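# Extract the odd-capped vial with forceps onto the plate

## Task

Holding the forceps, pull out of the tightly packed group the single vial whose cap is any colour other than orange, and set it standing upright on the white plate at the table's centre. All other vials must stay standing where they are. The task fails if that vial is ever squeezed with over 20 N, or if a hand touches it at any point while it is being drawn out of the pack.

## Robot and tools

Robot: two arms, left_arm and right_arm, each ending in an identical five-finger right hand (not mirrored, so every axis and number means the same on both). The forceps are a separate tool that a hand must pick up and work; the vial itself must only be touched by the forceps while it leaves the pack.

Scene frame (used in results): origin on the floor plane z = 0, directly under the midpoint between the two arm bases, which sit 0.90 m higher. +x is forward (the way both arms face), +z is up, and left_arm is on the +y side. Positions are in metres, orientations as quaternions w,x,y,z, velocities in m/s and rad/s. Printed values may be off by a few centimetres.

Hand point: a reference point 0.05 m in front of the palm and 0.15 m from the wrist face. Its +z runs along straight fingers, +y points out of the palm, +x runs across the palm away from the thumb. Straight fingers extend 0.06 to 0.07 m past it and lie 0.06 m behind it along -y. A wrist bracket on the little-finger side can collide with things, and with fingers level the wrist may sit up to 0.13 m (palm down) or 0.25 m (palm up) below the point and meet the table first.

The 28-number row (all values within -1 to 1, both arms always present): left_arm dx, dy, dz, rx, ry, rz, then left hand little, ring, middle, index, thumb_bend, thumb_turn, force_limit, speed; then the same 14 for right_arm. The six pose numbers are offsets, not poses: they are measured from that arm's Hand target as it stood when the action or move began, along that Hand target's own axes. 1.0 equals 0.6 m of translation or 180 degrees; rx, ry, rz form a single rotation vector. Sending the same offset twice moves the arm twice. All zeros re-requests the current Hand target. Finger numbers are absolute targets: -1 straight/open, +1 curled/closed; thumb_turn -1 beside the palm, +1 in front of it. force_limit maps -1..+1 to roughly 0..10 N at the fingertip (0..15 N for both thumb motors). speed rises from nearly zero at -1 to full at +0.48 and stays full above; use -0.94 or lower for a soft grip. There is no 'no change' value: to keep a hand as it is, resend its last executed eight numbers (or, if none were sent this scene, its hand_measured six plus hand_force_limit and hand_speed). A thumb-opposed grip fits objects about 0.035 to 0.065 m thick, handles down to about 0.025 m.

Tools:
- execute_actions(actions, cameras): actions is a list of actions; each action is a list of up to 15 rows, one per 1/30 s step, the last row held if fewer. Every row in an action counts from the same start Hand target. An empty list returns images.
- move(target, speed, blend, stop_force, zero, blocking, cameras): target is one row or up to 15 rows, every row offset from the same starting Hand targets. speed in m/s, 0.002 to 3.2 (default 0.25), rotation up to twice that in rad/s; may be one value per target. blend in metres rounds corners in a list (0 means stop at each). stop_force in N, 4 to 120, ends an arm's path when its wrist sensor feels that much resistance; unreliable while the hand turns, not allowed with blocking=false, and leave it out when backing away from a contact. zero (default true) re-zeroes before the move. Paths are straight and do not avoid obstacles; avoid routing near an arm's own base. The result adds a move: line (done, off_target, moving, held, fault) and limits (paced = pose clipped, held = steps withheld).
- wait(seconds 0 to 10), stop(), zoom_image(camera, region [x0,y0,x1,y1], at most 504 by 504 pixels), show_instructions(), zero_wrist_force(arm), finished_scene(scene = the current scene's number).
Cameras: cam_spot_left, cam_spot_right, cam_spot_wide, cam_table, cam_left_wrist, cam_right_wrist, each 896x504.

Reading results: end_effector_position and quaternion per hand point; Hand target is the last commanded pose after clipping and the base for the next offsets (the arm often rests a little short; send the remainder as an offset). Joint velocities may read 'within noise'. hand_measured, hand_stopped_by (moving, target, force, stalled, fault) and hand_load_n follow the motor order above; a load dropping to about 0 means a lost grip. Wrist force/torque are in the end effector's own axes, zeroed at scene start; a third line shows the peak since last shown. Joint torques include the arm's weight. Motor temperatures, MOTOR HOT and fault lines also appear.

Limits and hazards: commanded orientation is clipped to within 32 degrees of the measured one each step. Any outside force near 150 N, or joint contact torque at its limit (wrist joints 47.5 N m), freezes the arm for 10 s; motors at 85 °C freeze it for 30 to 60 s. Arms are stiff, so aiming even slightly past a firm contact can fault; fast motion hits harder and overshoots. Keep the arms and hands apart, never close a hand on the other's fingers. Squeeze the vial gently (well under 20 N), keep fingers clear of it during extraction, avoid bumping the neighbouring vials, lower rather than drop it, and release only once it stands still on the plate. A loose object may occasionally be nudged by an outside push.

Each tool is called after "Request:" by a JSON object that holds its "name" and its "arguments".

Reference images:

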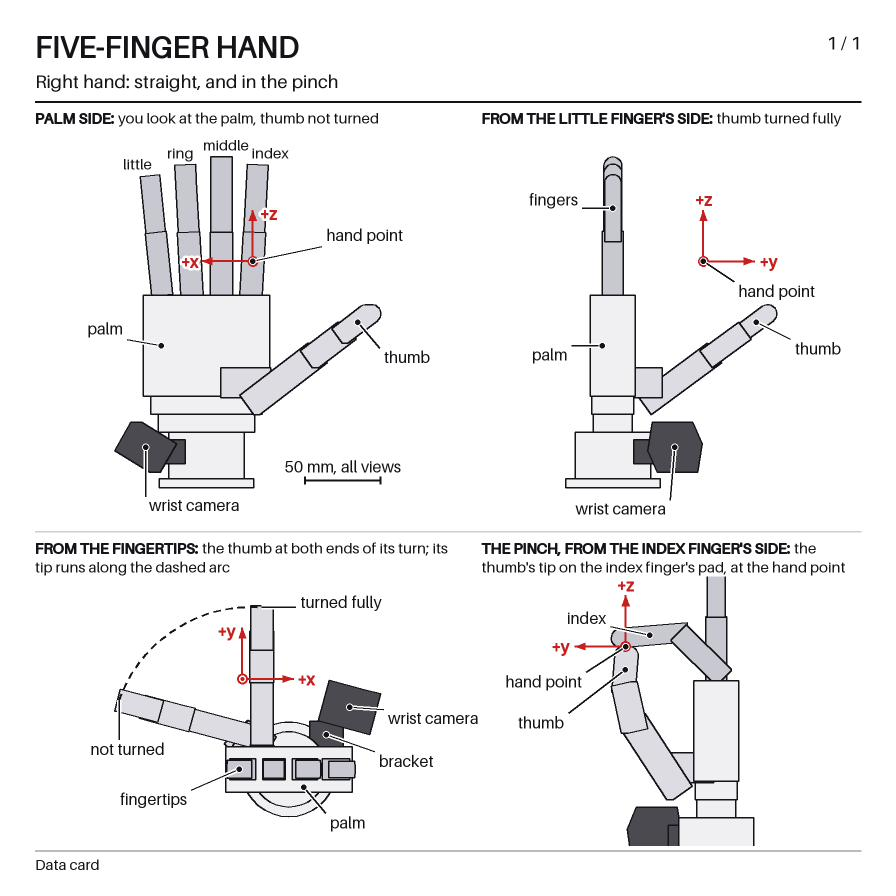

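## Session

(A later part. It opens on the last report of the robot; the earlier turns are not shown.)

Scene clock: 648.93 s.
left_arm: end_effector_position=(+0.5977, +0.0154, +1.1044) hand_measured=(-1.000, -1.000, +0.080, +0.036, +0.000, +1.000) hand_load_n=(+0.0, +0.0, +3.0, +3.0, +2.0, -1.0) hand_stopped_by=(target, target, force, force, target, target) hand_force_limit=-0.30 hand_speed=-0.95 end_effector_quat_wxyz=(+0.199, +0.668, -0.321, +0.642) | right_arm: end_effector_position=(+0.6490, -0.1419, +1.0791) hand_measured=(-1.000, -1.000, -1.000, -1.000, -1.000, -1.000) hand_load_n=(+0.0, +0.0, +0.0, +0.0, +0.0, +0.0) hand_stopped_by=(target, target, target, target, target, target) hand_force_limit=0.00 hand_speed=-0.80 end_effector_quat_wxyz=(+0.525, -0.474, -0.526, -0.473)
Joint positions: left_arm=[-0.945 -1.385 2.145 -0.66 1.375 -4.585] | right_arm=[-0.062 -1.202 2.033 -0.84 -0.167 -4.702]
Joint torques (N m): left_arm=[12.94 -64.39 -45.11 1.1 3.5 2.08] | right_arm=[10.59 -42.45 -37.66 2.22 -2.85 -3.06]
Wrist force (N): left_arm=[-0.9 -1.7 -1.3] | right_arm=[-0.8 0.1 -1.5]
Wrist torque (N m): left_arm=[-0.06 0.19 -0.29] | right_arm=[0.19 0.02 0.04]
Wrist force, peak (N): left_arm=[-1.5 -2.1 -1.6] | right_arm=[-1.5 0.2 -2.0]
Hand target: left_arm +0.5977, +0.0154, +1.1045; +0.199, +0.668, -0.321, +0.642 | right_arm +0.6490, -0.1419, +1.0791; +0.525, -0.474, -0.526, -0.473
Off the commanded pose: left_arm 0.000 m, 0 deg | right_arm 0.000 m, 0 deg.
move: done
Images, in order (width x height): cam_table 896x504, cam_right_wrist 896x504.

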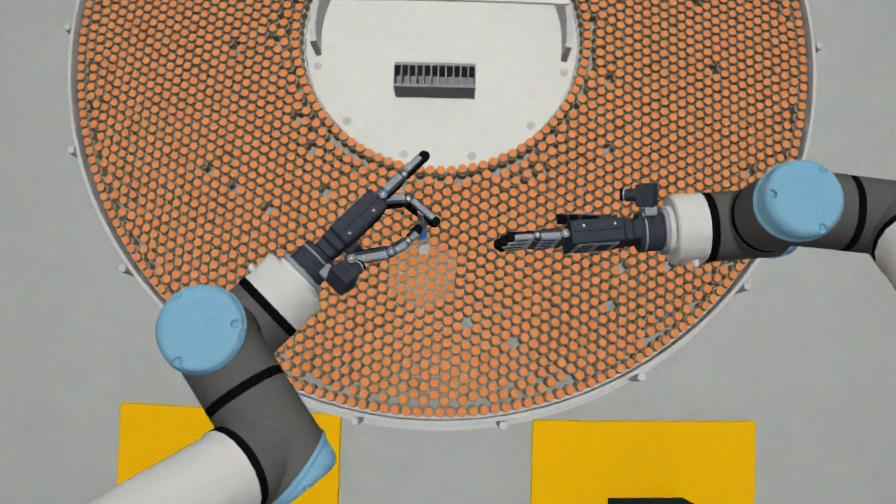

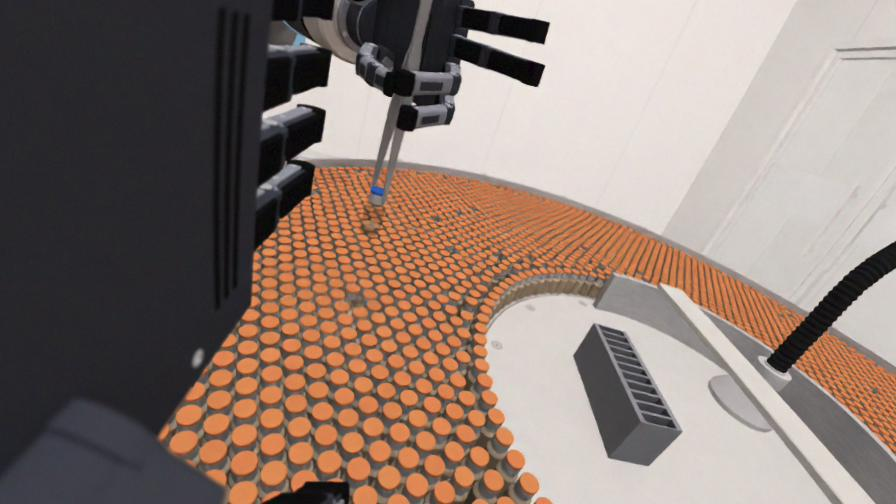

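Request:
{"name": "move", "arguments": {"target": [[0,0,0,0,0,0,-1,-1,0.083,0.042,0.0,1,-0.3,-0.95,0,0.0990,-0.2098,-0.2111,0,0,-1,-1,-1,-1,-1,-1,0,-0.8],[0.0226,-0.0807,0.3530,0,0,0,-1,-1,0.083,0.042,0.0,1,-0.3,-0.95,0,0.0990,-0.2098,-0.2111,0,0,-1,-1,-1,-1,-1,-1,0,-0.8]], "speed": [0.15,0.1], "blend": [0.02,0], "cameras": ["cam_right_wrist","cam_table"]}}

Request:
{"name": "zoom_image", "arguments": {"camera": "cam_right_wrist", "region": [320, 20, 500, 280]}}

Scene clock: 679.47 s.
left_arm: end_effector_position=(+0.7848, -0.0957, +1.1042) hand_measured=(-1.000, -1.000, +0.080, +0.036, +0.000, +1.000) hand_load_n=(+0.5, +0.0, +3.0, +3.0, +2.0, -1.0) hand_stopped_by=(target, target, force, force, target, target) hand_force_limit=-0.30 hand_speed=-0.95 end_effector_quat_wxyz=(+0.199, +0.668, -0.321, +0.642) | right_arm: end_effector_position=(+0.7212, -0.2609, +1.0792) hand_measured=(-1.000, -1.000, -1.000, -1.000, -1.000, -1.000) hand_load_n=(+0.0, +0.0, +0.0, +0.0, +0.0, +0.0) hand_stopped_by=(target, target, target, target, target, target) hand_force_limit=0.00 hand_speed=-0.80 end_effector_quat_wxyz=(-0.342, +0.619, +0.343, +0.618)
Joint positions: left_arm=[-0.826 -1.081 1.703 -0.523 1.493 -4.573] | right_arm=[-0.153 -1.325 2.216 -0.886 0.405 -4.717]
Joint torques (N m): left_arm=[15.33 -70.03 -48.66 0.48 3.61 2.51] | right_arm=[16.57 -66.98 -16.99 -3.97 3.16 3.04]
Wrist force (N): left_arm=[-1.2 -2.2 -0.8] | right_arm=[-1.4 0.0 -1.9]
Wrist torque (N m): left_arm=[-0.24 0.19 -0.26] | right_arm=[0.20 0.15 -0.22]
Wrist force, peak (N): left_arm=[-1.0 -2.4 -2.0] | right_arm=[-1.7 -0.1 -1.9]
Hand target: left_arm +0.7849, -0.0958, +1.1042; +0.199, +0.668, -0.321, +0.642 | right_arm +0.7212, -0.2609, +1.0792; -0.342, +0.619, +0.343, +0.618
Off the commanded pose: left_arm 0.000 m, 0 deg | right_arm 0.000 m, 0 deg.
move: done
Images, in order (width x height): cam_table 896x504, cam_right_wrist 896x504.

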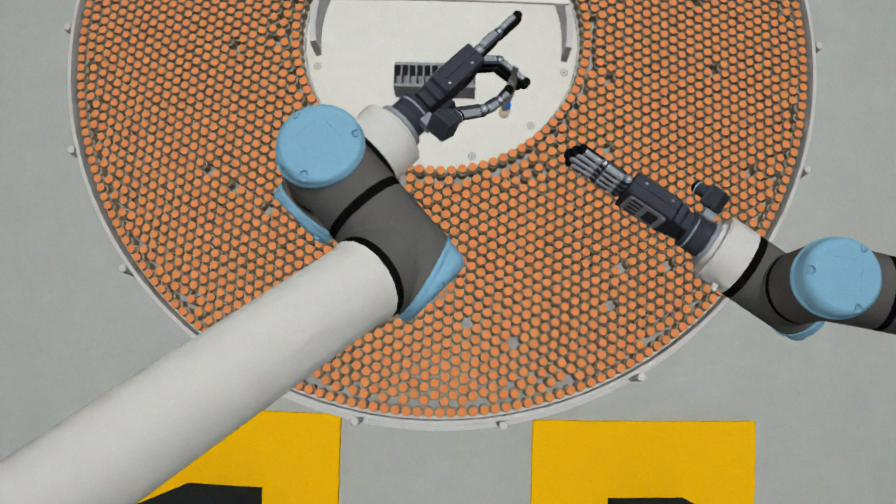

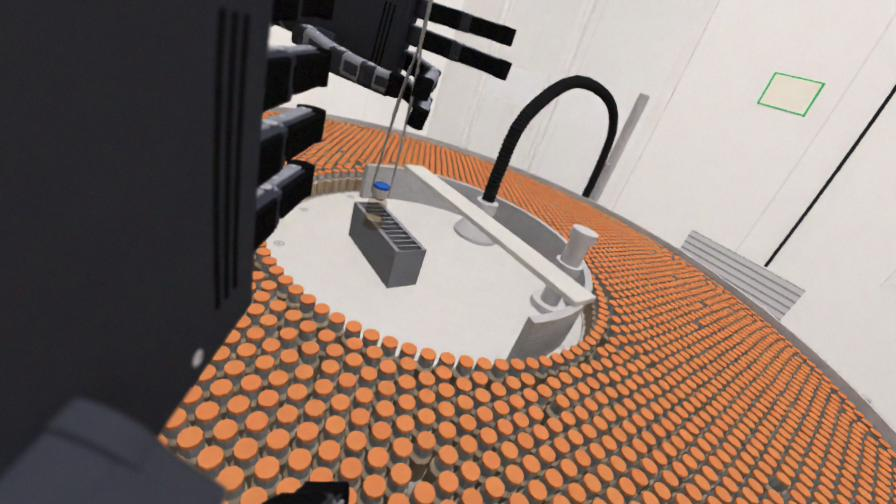

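Scaled by 1.938 from the camera's 896x504 image, which has a finer 1280x720 frame.

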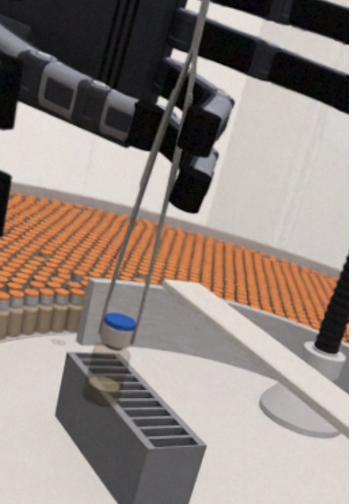

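Request:
{"name": "move", "arguments": {"target": [-0.1593,0.0237,0.0159,0,0,0,-1,-1,0.083,0.042,0.0,1,-0.3,-0.95,0,0,0,0,0,0,-1,-1,-1,-1,-1,-1,0,-0.8], "speed": 0.05, "cameras": ["cam_right_wrist","cam_table"]}}

Request:
{"name": "zoom_image", "arguments": {"camera": "cam_right_wrist", "region": [320, 120, 460, 320]}}

Request:
{"name": "zoom_image", "arguments": {"camera": "cam_table", "region": [440, 70, 560, 170]}}

Scene clock: 691.07 s.
left_arm: end_effector_position=(+0.7849, -0.0958, +1.0073) hand_measured=(-1.000, -1.000, +0.080, +0.036, +0.000, +1.000) hand_load_n=(+0.0, +0.0, +3.0, +3.0, +2.0, -1.0) hand_stopped_by=(target, target, force, force, target, target) hand_force_limit=-0.30 hand_speed=-0.95 end_effector_quat_wxyz=(+0.199, +0.668, -0.321, +0.642) | right_arm: end_effector_position=(+0.7212, -0.2609, +1.0792) hand_measured=(-1.000, -1.000, -1.000, -1.000, -1.000, -1.000) hand_load_n=(+0.0, +0.0, +0.0, +0.0, +0.0, +0.0) hand_stopped_by=(target, target, target, target, target, target) hand_force_limit=0.00 hand_speed=-0.80 end_effector_quat_wxyz=(-0.342, +0.619, +0.343, +0.618)
Joint positions: left_arm=[-0.826 -0.979 1.747 -0.67 1.493 -4.573] | right_arm=[-0.153 -1.325 2.216 -0.886 0.405 -4.717]
Joint torques (N m): left_arm=[-3.22 -68.62 -29.16 -4.36 -0.83 1.68] | right_arm=[16.8 -64.65 -17.08 -3.56 2.84 2.24]
Wrist force (N): left_arm=[-1.3 -1.9 -1.2] | right_arm=[-1.2 0.1 -1.6]
Wrist torque (N m): left_arm=[-0.17 0.18 -0.25] | right_arm=[0.19 0.11 -0.22]
Wrist force, peak (N): left_arm=[-1.6 -2.4 -1.2] | right_arm=[-1.6 0.1 -2.2]
Hand target: left_arm +0.7849, -0.0958, +1.0071; +0.199, +0.668, -0.321, +0.642 | right_arm +0.7212, -0.2609, +1.0792; -0.342, +0.619, +0.343, +0.618
Off the commanded pose: left_arm 0.000 m, 0 deg | right_arm 0.000 m, 0 deg.
move: done
Images, in order (width x height): cam_table 896x504, cam_right_wrist 896x504.

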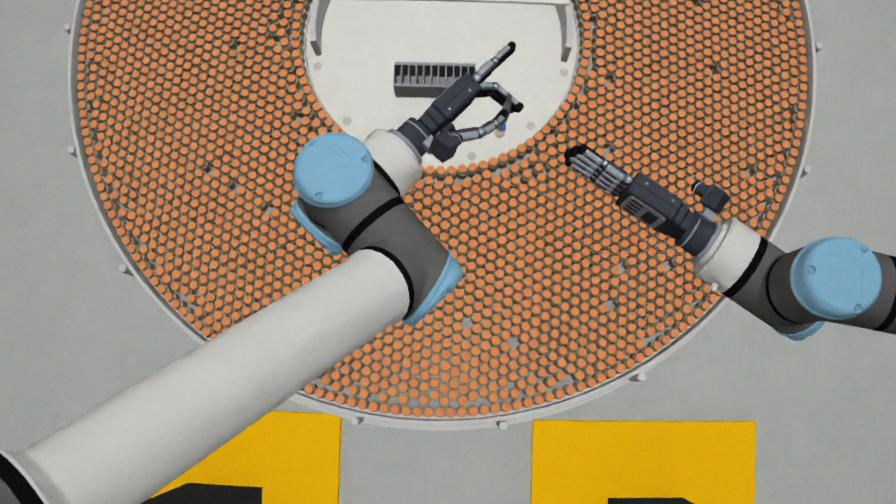

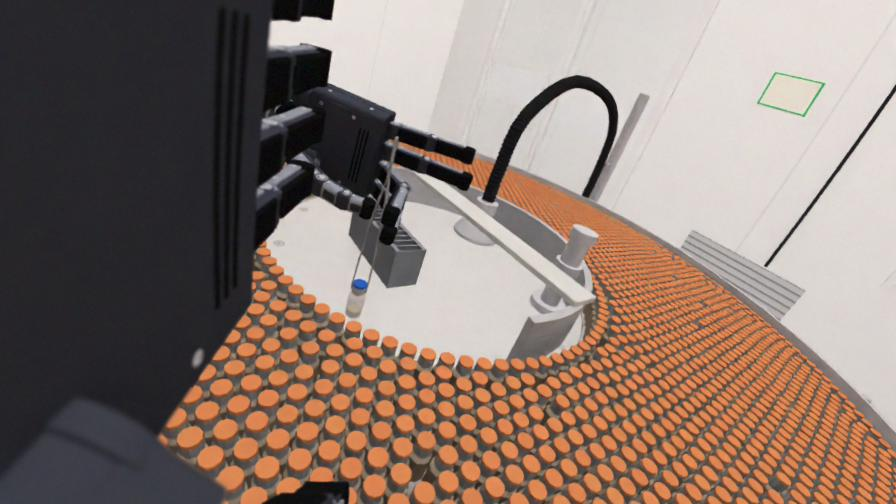

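Scaled by 2.520 from the camera's 896x504 image, which has a finer 1280x720 frame.

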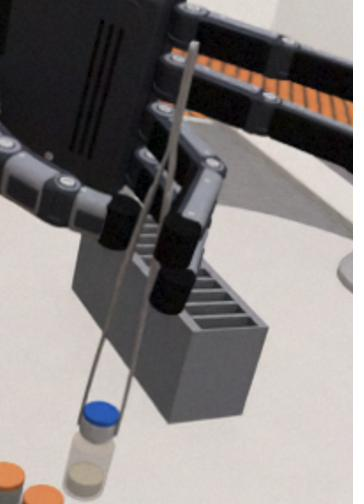

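Scaled by 4.200 from the camera's 896x504 image, which has a finer 1280x720 frame.

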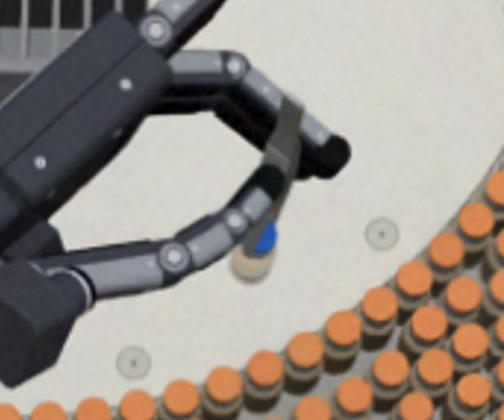

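Request:
{"name": "move", "arguments": {"target": [-0.0230,0.0034,0.0023,0,0,0,-1,-1,0.083,0.042,0.0,1,-0.3,-0.95,0,0,0,0,0,0,-1,-1,-1,-1,-1,-1,0,-0.8], "speed": 0.006, "stop_force": 4, "cameras": ["cam_right_wrist"]}}

Request:
{"name": "zoom_image", "arguments": {"camera": "cam_right_wrist", "region": [320, 220, 420, 340]}}

Scene clock: 702.83 s.
left_arm: end_effector_position=(+0.7849, -0.0958, +0.9935) hand_measured=(-1.000, -1.000, +0.080, +0.036, +0.000, +1.000) hand_load_n=(+0.0, +0.0, +5.0, +3.5, +2.0, -2.5) hand_stopped_by=(target, target, force, force, target, target) hand_force_limit=-0.30 hand_speed=-0.95 end_effector_quat_wxyz=(+0.199, +0.668, -0.321, +0.642) | right_arm: end_effector_position=(+0.7212, -0.2609, +1.0792) hand_measured=(-1.000, -1.000, -1.000, -1.000, -1.000, -1.000) hand_load_n=(+0.0, +0.0, +0.0, +0.0, +0.0, +0.0) hand_stopped_by=(target, target, target, target, target, target) hand_force_limit=0.00 hand_speed=-0.80 end_effector_quat_wxyz=(-0.342, +0.619, +0.343, +0.618)
Joint positions: left_arm=[-0.826 -0.962 1.751 -0.69 1.493 -4.573] | right_arm=[-0.153 -1.325 2.216 -0.886 0.405 -4.717]
Joint torques (N m): left_arm=[4.58 -90.29 -29.99 1.41 0.6 -0.15] | right_arm=[15.1 -67.81 -17.08 -3.69 2.75 2.14]
Wrist force (N): left_arm=[2.9 -3.0 -1.3] | right_arm=[-1.7 0.1 -1.2]
Wrist torque (N m): left_arm=[-0.24 0.20 -0.24] | right_arm=[0.17 0.18 -0.24]
Wrist force, peak (N): left_arm=[4.0 -3.2 -1.2] | right_arm=[-2.0 0.3 -2.0]
Hand target: left_arm +0.7849, -0.0958, +0.9936; +0.199, +0.668, -0.321, +0.642 (not the last commanded pose) | right_arm +0.7212, -0.2609, +1.0792; -0.342, +0.619, +0.343, +0.618
Off the commanded pose: left_arm 0.000 m, 0 deg | right_arm 0.000 m, 0 deg.
move: contact (left_arm)
Images, in order (width x height): cam_right_wrist 896x504.

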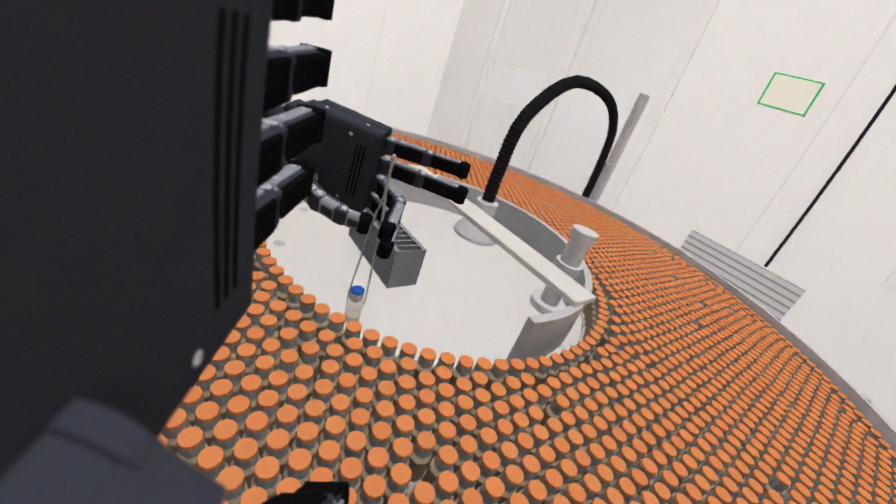

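Scaled by 4.200 from the camera's 896x504 image, which has a finer 1280x720 frame.

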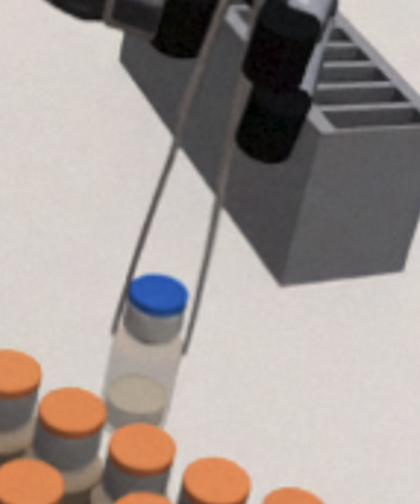

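Request:
{"name": "move", "arguments": {"target": [0.0008,-0.0001,-0.0001,0,0,0,-1,-1,0.072,0.026,0.0,1,-0.6,-0.96,0,0,0,0,0,0,-1,-1,-1,-1,-1,-1,0,-0.8], "speed": 0.004, "cameras": ["cam_right_wrist"]}}

Request:
{"name": "zoom_image", "arguments": {"camera": "cam_right_wrist", "region": [320, 240, 400, 340]}}

Scene clock: 710.60 s.
left_arm: end_effector_position=(+0.7849, -0.0958, +0.9941) hand_measured=(-1.000, -1.000, +0.072, +0.026, +0.000, +1.000) hand_load_n=(+0.0, +0.0, +3.0, +2.0, +1.5, -1.5) hand_stopped_by=(target, target, force, force, target, target) hand_force_limit=-0.60 hand_speed=-0.96 end_effector_quat_wxyz=(+0.199, +0.668, -0.321, +0.642) | right_arm: end_effector_position=(+0.7212, -0.2609, +1.0792) hand_measured=(-1.000, -1.000, -1.000, -1.000, -1.000, -1.000) hand_load_n=(+0.0, +0.0, +0.0, +0.0, +0.0, +0.0) hand_stopped_by=(target, target, target, target, target, target) hand_force_limit=0.00 hand_speed=-0.80 end_effector_quat_wxyz=(-0.342, +0.619, +0.343, +0.618)
Joint positions: left_arm=[-0.826 -0.963 1.751 -0.689 1.493 -4.573] | right_arm=[-0.153 -1.325 2.216 -0.886 0.405 -4.717]
Joint torques (N m): left_arm=[-0.27 -94.4 -43.88 0.74 -0.01 -0.16] | right_arm=[15.53 -69.47 -17.39 -3.41 2.72 2.36]
Wrist force (N): left_arm=[-0.4 -2.6 -1.3] | right_arm=[-1.5 0.2 -2.0]
Wrist torque (N m): left_arm=[-0.26 0.16 -0.25] | right_arm=[0.23 0.16 -0.22]
Wrist force, peak (N): left_arm=[3.0 -2.8 -1.0] | right_arm=[-2.1 0.2 -1.8]
Hand target: left_arm +0.7849, -0.0958, +0.9941; +0.199, +0.668, -0.321, +0.642 | right_arm +0.7212, -0.2609, +1.0792; -0.342, +0.619, +0.343, +0.618
Off the commanded pose: left_arm 0.000 m, 0 deg | right_arm 0.000 m, 0 deg.
move: done
Images, in order (width x height): cam_right_wrist 896x504.

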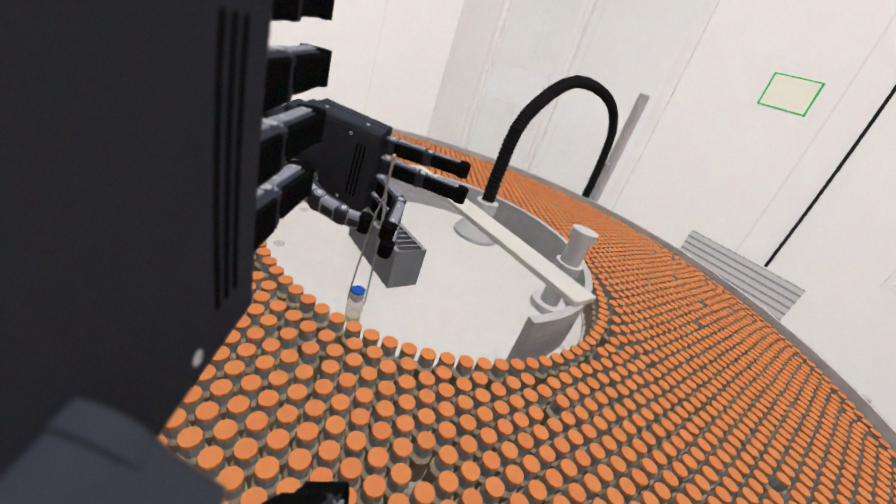

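Scaled by 5.040 from the camera's 896x504 image, which has a finer 1280x720 frame.

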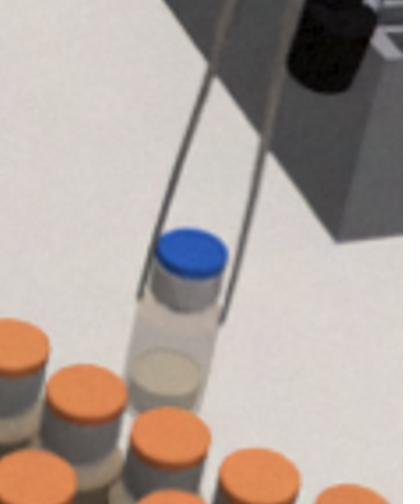

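Request:
{"name": "move", "arguments": {"target": [0.0008,-0.0001,-0.0001,0,0,0,-1,-1,0.062,0.010,0.0,1,-0.7,-0.96,0,0,0,0,0,0,-1,-1,-1,-1,-1,-1,0,-0.8], "speed": 0.004, "cameras": ["cam_right_wrist"]}}

Request:
{"name": "zoom_image", "arguments": {"camera": "cam_right_wrist", "region": [320, 240, 400, 340]}}

Scene clock: 718.83 s.
left_arm: end_effector_position=(+0.7849, -0.0958, +0.9946) hand_measured=(-1.000, -1.000, +0.062, +0.010, +0.000, +1.000) hand_load_n=(+0.0, +0.0, +1.0, +0.5, +0.5, +0.0) hand_stopped_by=(target, target, force, target, target, target) hand_force_limit=-0.70 hand_speed=-0.96 end_effector_quat_wxyz=(+0.199, +0.668, -0.321, +0.642) | right_arm: end_effector_position=(+0.7212, -0.2609, +1.0792) hand_measured=(-1.000, -1.000, -1.000, -1.000, -1.000, -1.000) hand_load_n=(+0.0, +0.0, +0.0, +0.0, +0.0, +0.0) hand_stopped_by=(target, target, target, target, target, target) hand_force_limit=0.00 hand_speed=-0.80 end_effector_quat_wxyz=(-0.342, +0.619, +0.343, +0.618)
Joint positions: left_arm=[-0.826 -0.964 1.751 -0.689 1.493 -4.573] | right_arm=[-0.153 -1.325 2.216 -0.886 0.405 -4.717]
Joint torques (N m): left_arm=[-2.96 -95.29 -44.74 0.99 -1.54 -0.99] | right_arm=[16.9 -65.77 -16.88 -3.13 2.49 2.47]
Wrist force (N): left_arm=[-0.8 -2.4 -1.0] | right_arm=[-1.5 -0.3 -1.9]
Wrist torque (N m): left_arm=[-0.25 0.14 -0.24] | right_arm=[0.14 0.18 -0.25]
Wrist force, peak (N): left_arm=[-0.2 -2.8 -1.3] | right_arm=[-1.8 0.1 -2.1]
Hand target: left_arm +0.7849, -0.0958, +0.9946; +0.199, +0.668, -0.321, +0.642 | right_arm +0.7212, -0.2609, +1.0792; -0.342, +0.619, +0.343, +0.618
Off the commanded pose: left_arm 0.000 m, 0 deg | right_arm 0.000 m, 0 deg.
move: done
Images, in order (width x height): cam_right_wrist 896x504.

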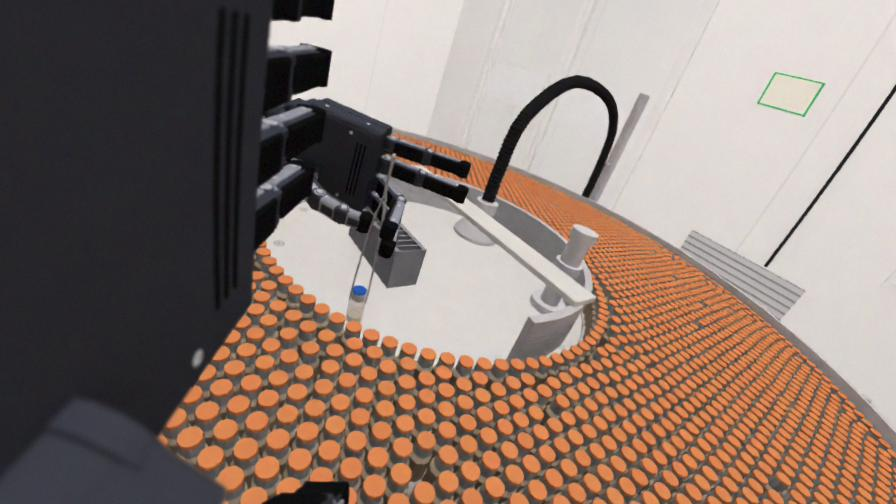

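Scaled by 5.040 from the camera's 896x504 image, which has a finer 1280x720 frame.

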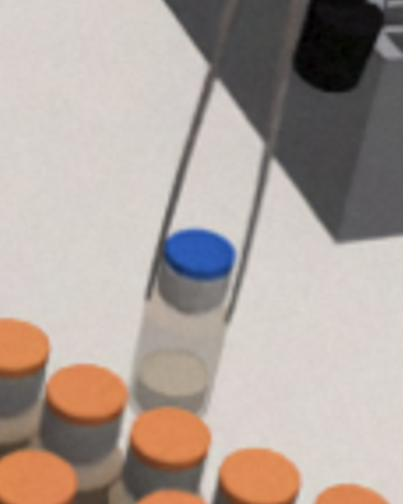

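Request:
{"name": "move", "arguments": {"target": [[-0.0001,0.0002,-0.0013,0,0,0,-1,-1,0.062,0.010,0.0,1,-0.7,-0.96,0,0,0,0,0,0,-1,-1,-1,-1,-1,-1,0,-0.8],[-0.0001,0.0002,-0.0013,0,0,0,-1,-1,0.054,-0.006,0.0,1,-0.7,-0.96,0,0,0,0,0,0,-1,-1,-1,-1,-1,-1,0,-0.8]], "speed": 0.004, "cameras": ["cam_right_wrist"]}}

Request:
{"name": "zoom_image", "arguments": {"camera": "cam_right_wrist", "region": [320, 240, 400, 340]}}

Scene clock: 728.70 s.
left_arm: end_effector_position=(+0.7842, -0.0954, +0.9946) hand_measured=(-1.000, -1.000, +0.054, -0.006, +0.000, +1.000) hand_load_n=(+0.0, +0.0, +0.5, +0.0, +0.0, +0.5) hand_stopped_by=(target, target, target, target, target, target) hand_force_limit=-0.70 hand_speed=-0.96 end_effector_quat_wxyz=(+0.199, +0.668, -0.321, +0.642) | right_arm: end_effector_position=(+0.7212, -0.2609, +1.0792) hand_measured=(-1.000, -1.000, -1.000, -1.000, -1.000, -1.000) hand_load_n=(+0.0, +0.0, +0.0, +0.0, +0.0, +0.0) hand_stopped_by=(target, target, target, target, target, target) hand_force_limit=0.00 hand_speed=-0.80 end_effector_quat_wxyz=(-0.342, +0.619, +0.343, +0.618)
Joint positions: left_arm=[-0.827 -0.965 1.753 -0.69 1.493 -4.573] | right_arm=[-0.153 -1.325 2.216 -0.886 0.405 -4.717]
Joint torques (N m): left_arm=[-7.67 -95.37 -28.17 -3.85 -3.3 -1.05] | right_arm=[16.99 -65.1 -17.27 -3.01 2.64 2.4]
Wrist force (N): left_arm=[-1.1 -2.4 -0.9] | right_arm=[-1.7 -0.3 -1.5]
Wrist torque (N m): left_arm=[-0.26 0.15 -0.26] | right_arm=[0.12 0.18 -0.25]
Wrist force, peak (N): left_arm=[-0.3 -2.8 -1.0] | right_arm=[-1.6 0.7 -2.3]
Hand target: left_arm +0.7842, -0.0954, +0.9946; +0.199, +0.668, -0.321, +0.642 | right_arm +0.7212, -0.2609, +1.0792; -0.342, +0.619, +0.343, +0.618
Off the commanded pose: left_arm 0.000 m, 0 deg | right_arm 0.000 m, 0 deg.
move: done
Images, in order (width x height): cam_right_wrist 896x504.

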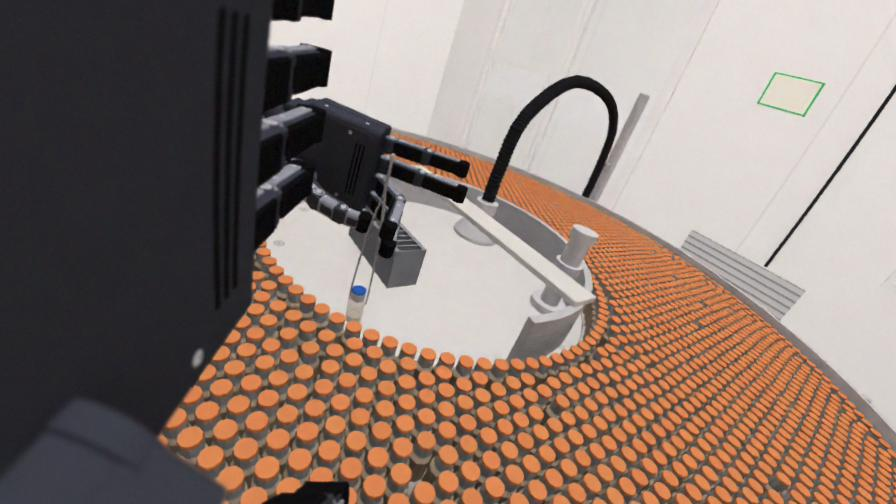

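Scaled by 5.040 from the camera's 896x504 image, which has a finer 1280x720 frame.

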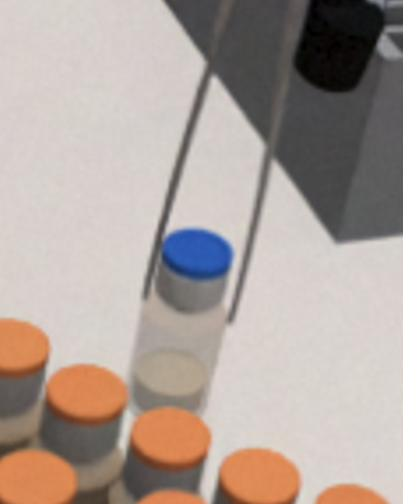

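Request:
{"name": "move", "arguments": {"target": [[-0.0001,0.0001,-0.0008,0,0,0,-1,-1,0.054,-0.006,0.0,1,-0.7,-0.96,0,0,0,0,0,0,-1,-1,-1,-1,-1,-1,0,-0.8],[0.0098,-0.0014,-0.0018,0,0,0,-1,-1,0.054,-0.006,0.0,1,-0.7,-0.96,0,0,0,0,0,0,-1,-1,-1,-1,-1,-1,0,-0.8]], "speed": [0.004,0.008], "cameras": ["cam_right_wrist"]}}

Request:
{"name": "zoom_image", "arguments": {"camera": "cam_right_wrist", "region": [320, 240, 400, 340]}}

Scene clock: 738.97 s.
left_arm: end_effector_position=(+0.7838, -0.0951, +1.0004) hand_measured=(-1.000, -1.000, +0.054, -0.006, +0.000, +1.000) hand_load_n=(-0.5, +0.0, +0.5, +0.0, +0.0, +0.5) hand_stopped_by=(target, target, target, target, target, target) hand_force_limit=-0.70 hand_speed=-0.96 end_effector_quat_wxyz=(+0.199, +0.668, -0.321, +0.642) | right_arm: end_effector_position=(+0.7212, -0.2609, +1.0792) hand_measured=(-1.000, -1.000, -1.000, -1.000, -1.000, -1.000) hand_load_n=(+0.0, +0.0, +0.0, +0.0, +0.0, +0.0) hand_stopped_by=(target, target, target, target, target, target) hand_force_limit=0.00 hand_speed=-0.80 end_effector_quat_wxyz=(-0.342, +0.619, +0.343, +0.618)
Joint positions: left_arm=[-0.827 -0.972 1.752 -0.682 1.493 -4.573] | right_arm=[-0.153 -1.325 2.216 -0.886 0.405 -4.717]
Joint torques (N m): left_arm=[-3.08 -91.13 -45.17 0.62 -2.45 -1.16] | right_arm=[12.93 -64.47 -17.27 -3.28 2.53 2.32]
Wrist force (N): left_arm=[-1.0 -2.2 -1.1] | right_arm=[-1.8 0.2 -1.7]
Wrist torque (N m): left_arm=[-0.21 0.14 -0.23] | right_arm=[0.21 0.20 -0.24]
Wrist force, peak (N): left_arm=[-1.0 -2.6 -1.2] | right_arm=[-2.0 0.5 -2.2]
Hand target: left_arm +0.7838, -0.0951, +1.0006; +0.199, +0.668, -0.321, +0.642 | right_arm +0.7212, -0.2609, +1.0792; -0.342, +0.619, +0.343, +0.618
Off the commanded pose: left_arm 0.000 m, 0 deg | right_arm 0.000 m, 0 deg.
move: done
Images, in order (width x height): cam_right_wrist 896x504.

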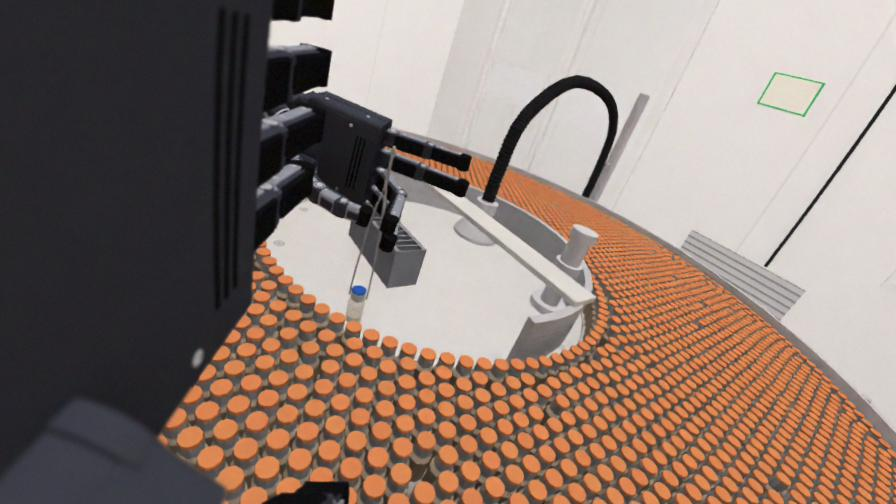

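Scaled by 5.040 from the camera's 896x504 image, which has a finer 1280x720 frame.

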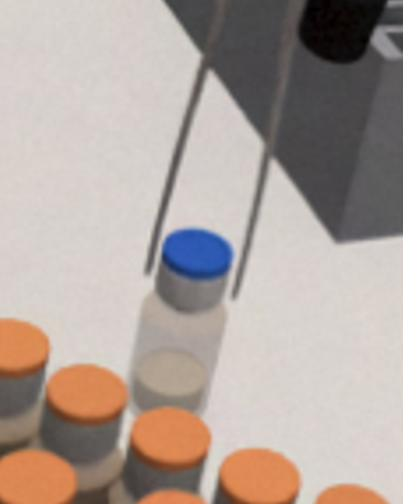

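Request:
{"name": "move", "arguments": {"target": [0.0985,-0.0146,-0.0099,0,0,0,-1,-1,0.054,-0.006,0.0,1,-0.7,-0.96,0,0,0,0,0,0,-1,-1,-1,-1,-1,-1,0,-0.8], "speed": 0.04, "cameras": ["cam_right_wrist","cam_table"]}}

Request:
{"name": "zoom_image", "arguments": {"camera": "cam_right_wrist", "region": [320, 200, 420, 340]}}

Scene clock: 745.37 s.
left_arm: end_effector_position=(+0.7838, -0.0950, +1.0604) hand_measured=(-1.000, -1.000, +0.054, -0.006, +0.000, +1.000) hand_load_n=(+0.0, +0.0, +0.5, +0.0, +0.5, +0.5) hand_stopped_by=(target, target, target, target, target, target) hand_force_limit=-0.70 hand_speed=-0.96 end_effector_quat_wxyz=(+0.199, +0.668, -0.321, +0.642) | right_arm: end_effector_position=(+0.7212, -0.2609, +1.0792) hand_measured=(-1.000, -1.000, -1.000, -1.000, -1.000, -1.000) hand_load_n=(+0.0, +0.0, +0.0, +0.0, +0.0, +0.0) hand_stopped_by=(target, target, target, target, target, target) hand_force_limit=0.00 hand_speed=-0.80 end_effector_quat_wxyz=(-0.342, +0.619, +0.343, +0.618)
Joint positions: left_arm=[-0.827 -1.039 1.729 -0.592 1.493 -4.573] | right_arm=[-0.153 -1.325 2.216 -0.886 0.405 -4.717]
Joint torques (N m): left_arm=[-2.98 -92.62 -47.56 1.11 -1.61 -1.12] | right_arm=[14.73 -65.74 -16.86 -2.78 2.34 2.57]
Wrist force (N): left_arm=[-0.9 -1.8 -1.1] | right_arm=[-1.3 0.0 -1.3]
Wrist torque (N m): left_arm=[-0.09 0.19 -0.27] | right_arm=[0.16 0.12 -0.22]
Wrist force, peak (N): left_arm=[-1.0 -2.6 -1.1] | right_arm=[-1.9 -0.2 -2.1]
Hand target: left_arm +0.7838, -0.0950, +1.0607; +0.199, +0.668, -0.321, +0.642 | right_arm +0.7212, -0.2609, +1.0792; -0.342, +0.619, +0.343, +0.618
Off the commanded pose: left_arm 0.000 m, 0 deg | right_arm 0.000 m, 0 deg.
move: done
Images, in order (width x height): cam_table 896x504, cam_right_wrist 896x504.

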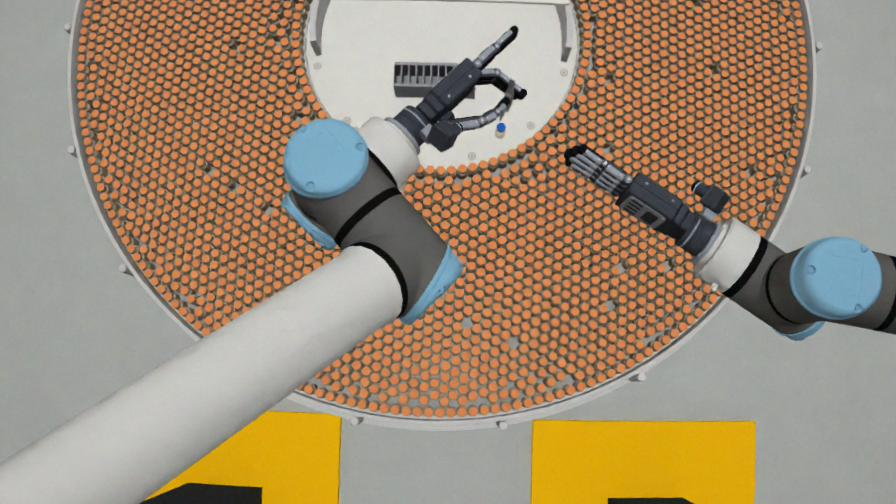

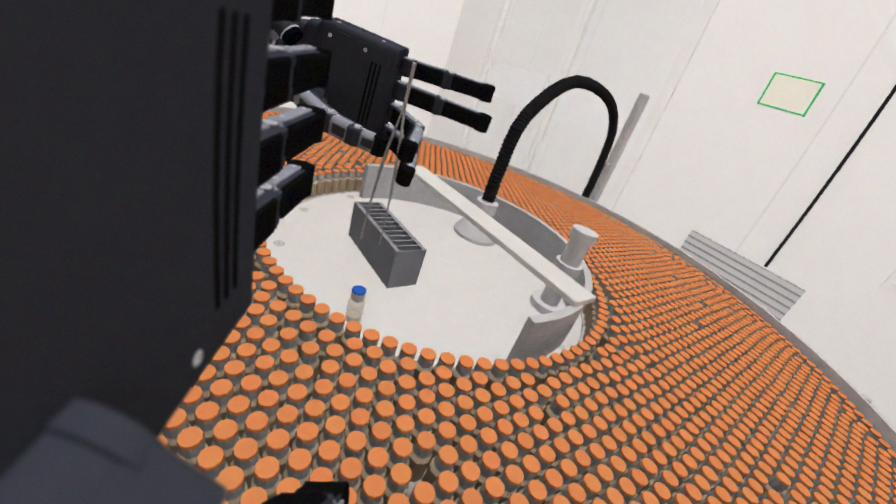

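Scaled by 3.600 from the camera's 896x504 image, which has a finer 1280x720 frame.

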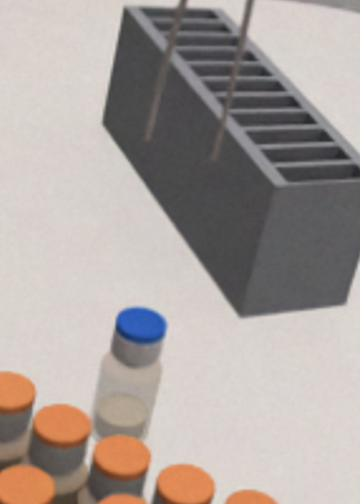

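Request:
{"name": "move", "arguments": {"target": [0.0325,-0.1190,-0.1787,0,0,0,-1,-1,0.054,-0.006,0.0,1,-0.7,-0.96,0,0,0,0,0,0,-1,-1,-1,-1,-1,-1,0,-0.8], "speed": 0.12, "cameras": ["cam_right_wrist","cam_table"]}}

Request:
{"name": "zoom_image", "arguments": {"camera": "cam_table", "region": [370, 190, 480, 300]}}

Scene clock: 760.07 s.
left_arm: end_effector_position=(+0.7539, +0.0250, +1.1007) hand_measured=(-1.000, -1.000, +0.054, -0.006, +0.000, +1.000) hand_load_n=(+0.0, +0.0, +0.5, +0.0, +0.0, +0.5) hand_stopped_by=(target, target, target, target, target, target) hand_force_limit=-0.70 hand_speed=-0.96 end_effector_quat_wxyz=(+0.199, +0.668, -0.321, +0.642) | right_arm: end_effector_position=(+0.7212, -0.2609, +1.0792) hand_measured=(-1.000, -1.000, -1.000, -1.000, -1.000, -1.000) hand_load_n=(+0.0, +0.0, +0.0, +0.0, +0.0, +0.0) hand_stopped_by=(target, target, target, target, target, target) hand_force_limit=0.00 hand_speed=-0.80 end_effector_quat_wxyz=(-0.342, +0.619, +0.343, +0.618)
Joint positions: left_arm=[-0.734 -1.198 1.894 -0.597 1.585 -4.564] | right_arm=[-0.153 -1.325 2.216 -0.886 0.405 -4.717]
Joint torques (N m): left_arm=[12.63 -77.75 -32 0.64 3.63 2.33] | right_arm=[11.91 -64.2 -17.51 -2.73 2.25 1.8]
Wrist force (N): left_arm=[-1.4 -2.1 -1.7] | right_arm=[-1.8 -0.2 -1.0]
Wrist torque (N m): left_arm=[-0.12 0.24 -0.36] | right_arm=[0.10 0.18 -0.25]
Wrist force, peak (N): left_arm=[-1.2 -2.8 -2.2] | right_arm=[-1.8 0.1 -2.2]
Hand target: left_arm +0.7538, +0.0252, +1.1008; +0.199, +0.668, -0.321, +0.642 | right_arm +0.7212, -0.2609, +1.0792; -0.342, +0.619, +0.343, +0.618
Off the commanded pose: left_arm 0.000 m, 0 deg | right_arm 0.000 m, 0 deg.
move: done
Images, in order (width x height): cam_table 896x504, cam_right_wrist 896x504.

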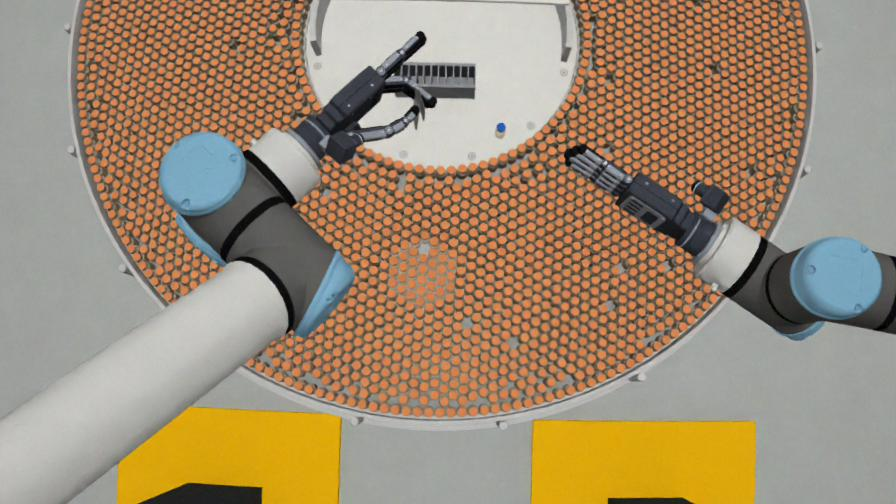

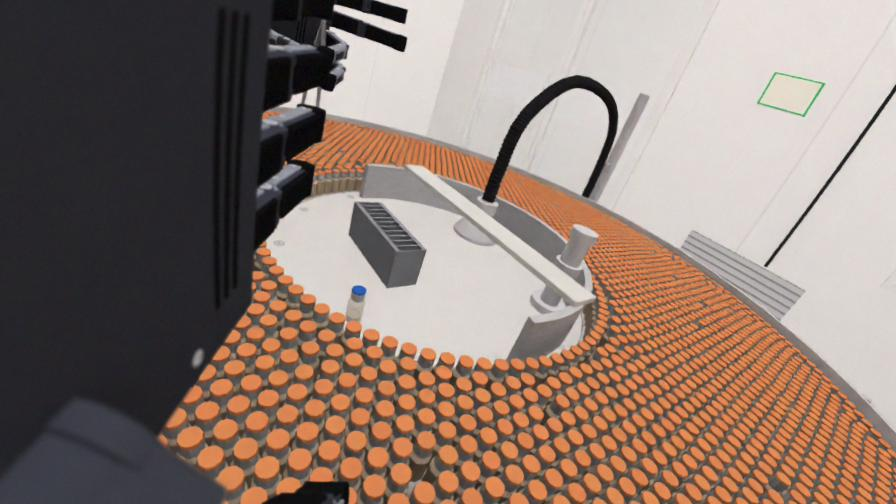

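Scaled by 4.582 from the camera's 896x504 image, which has a finer 1280x720 frame.

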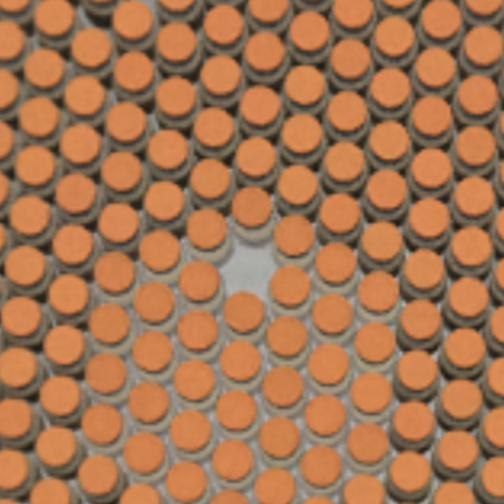

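The vial with the blue cap is standing upright on the plate, the other vials are in place, and both arms are clear.

Request:
{"name": "finished_scene", "arguments": {"scene": 2}}

The scene is finished: the task was done.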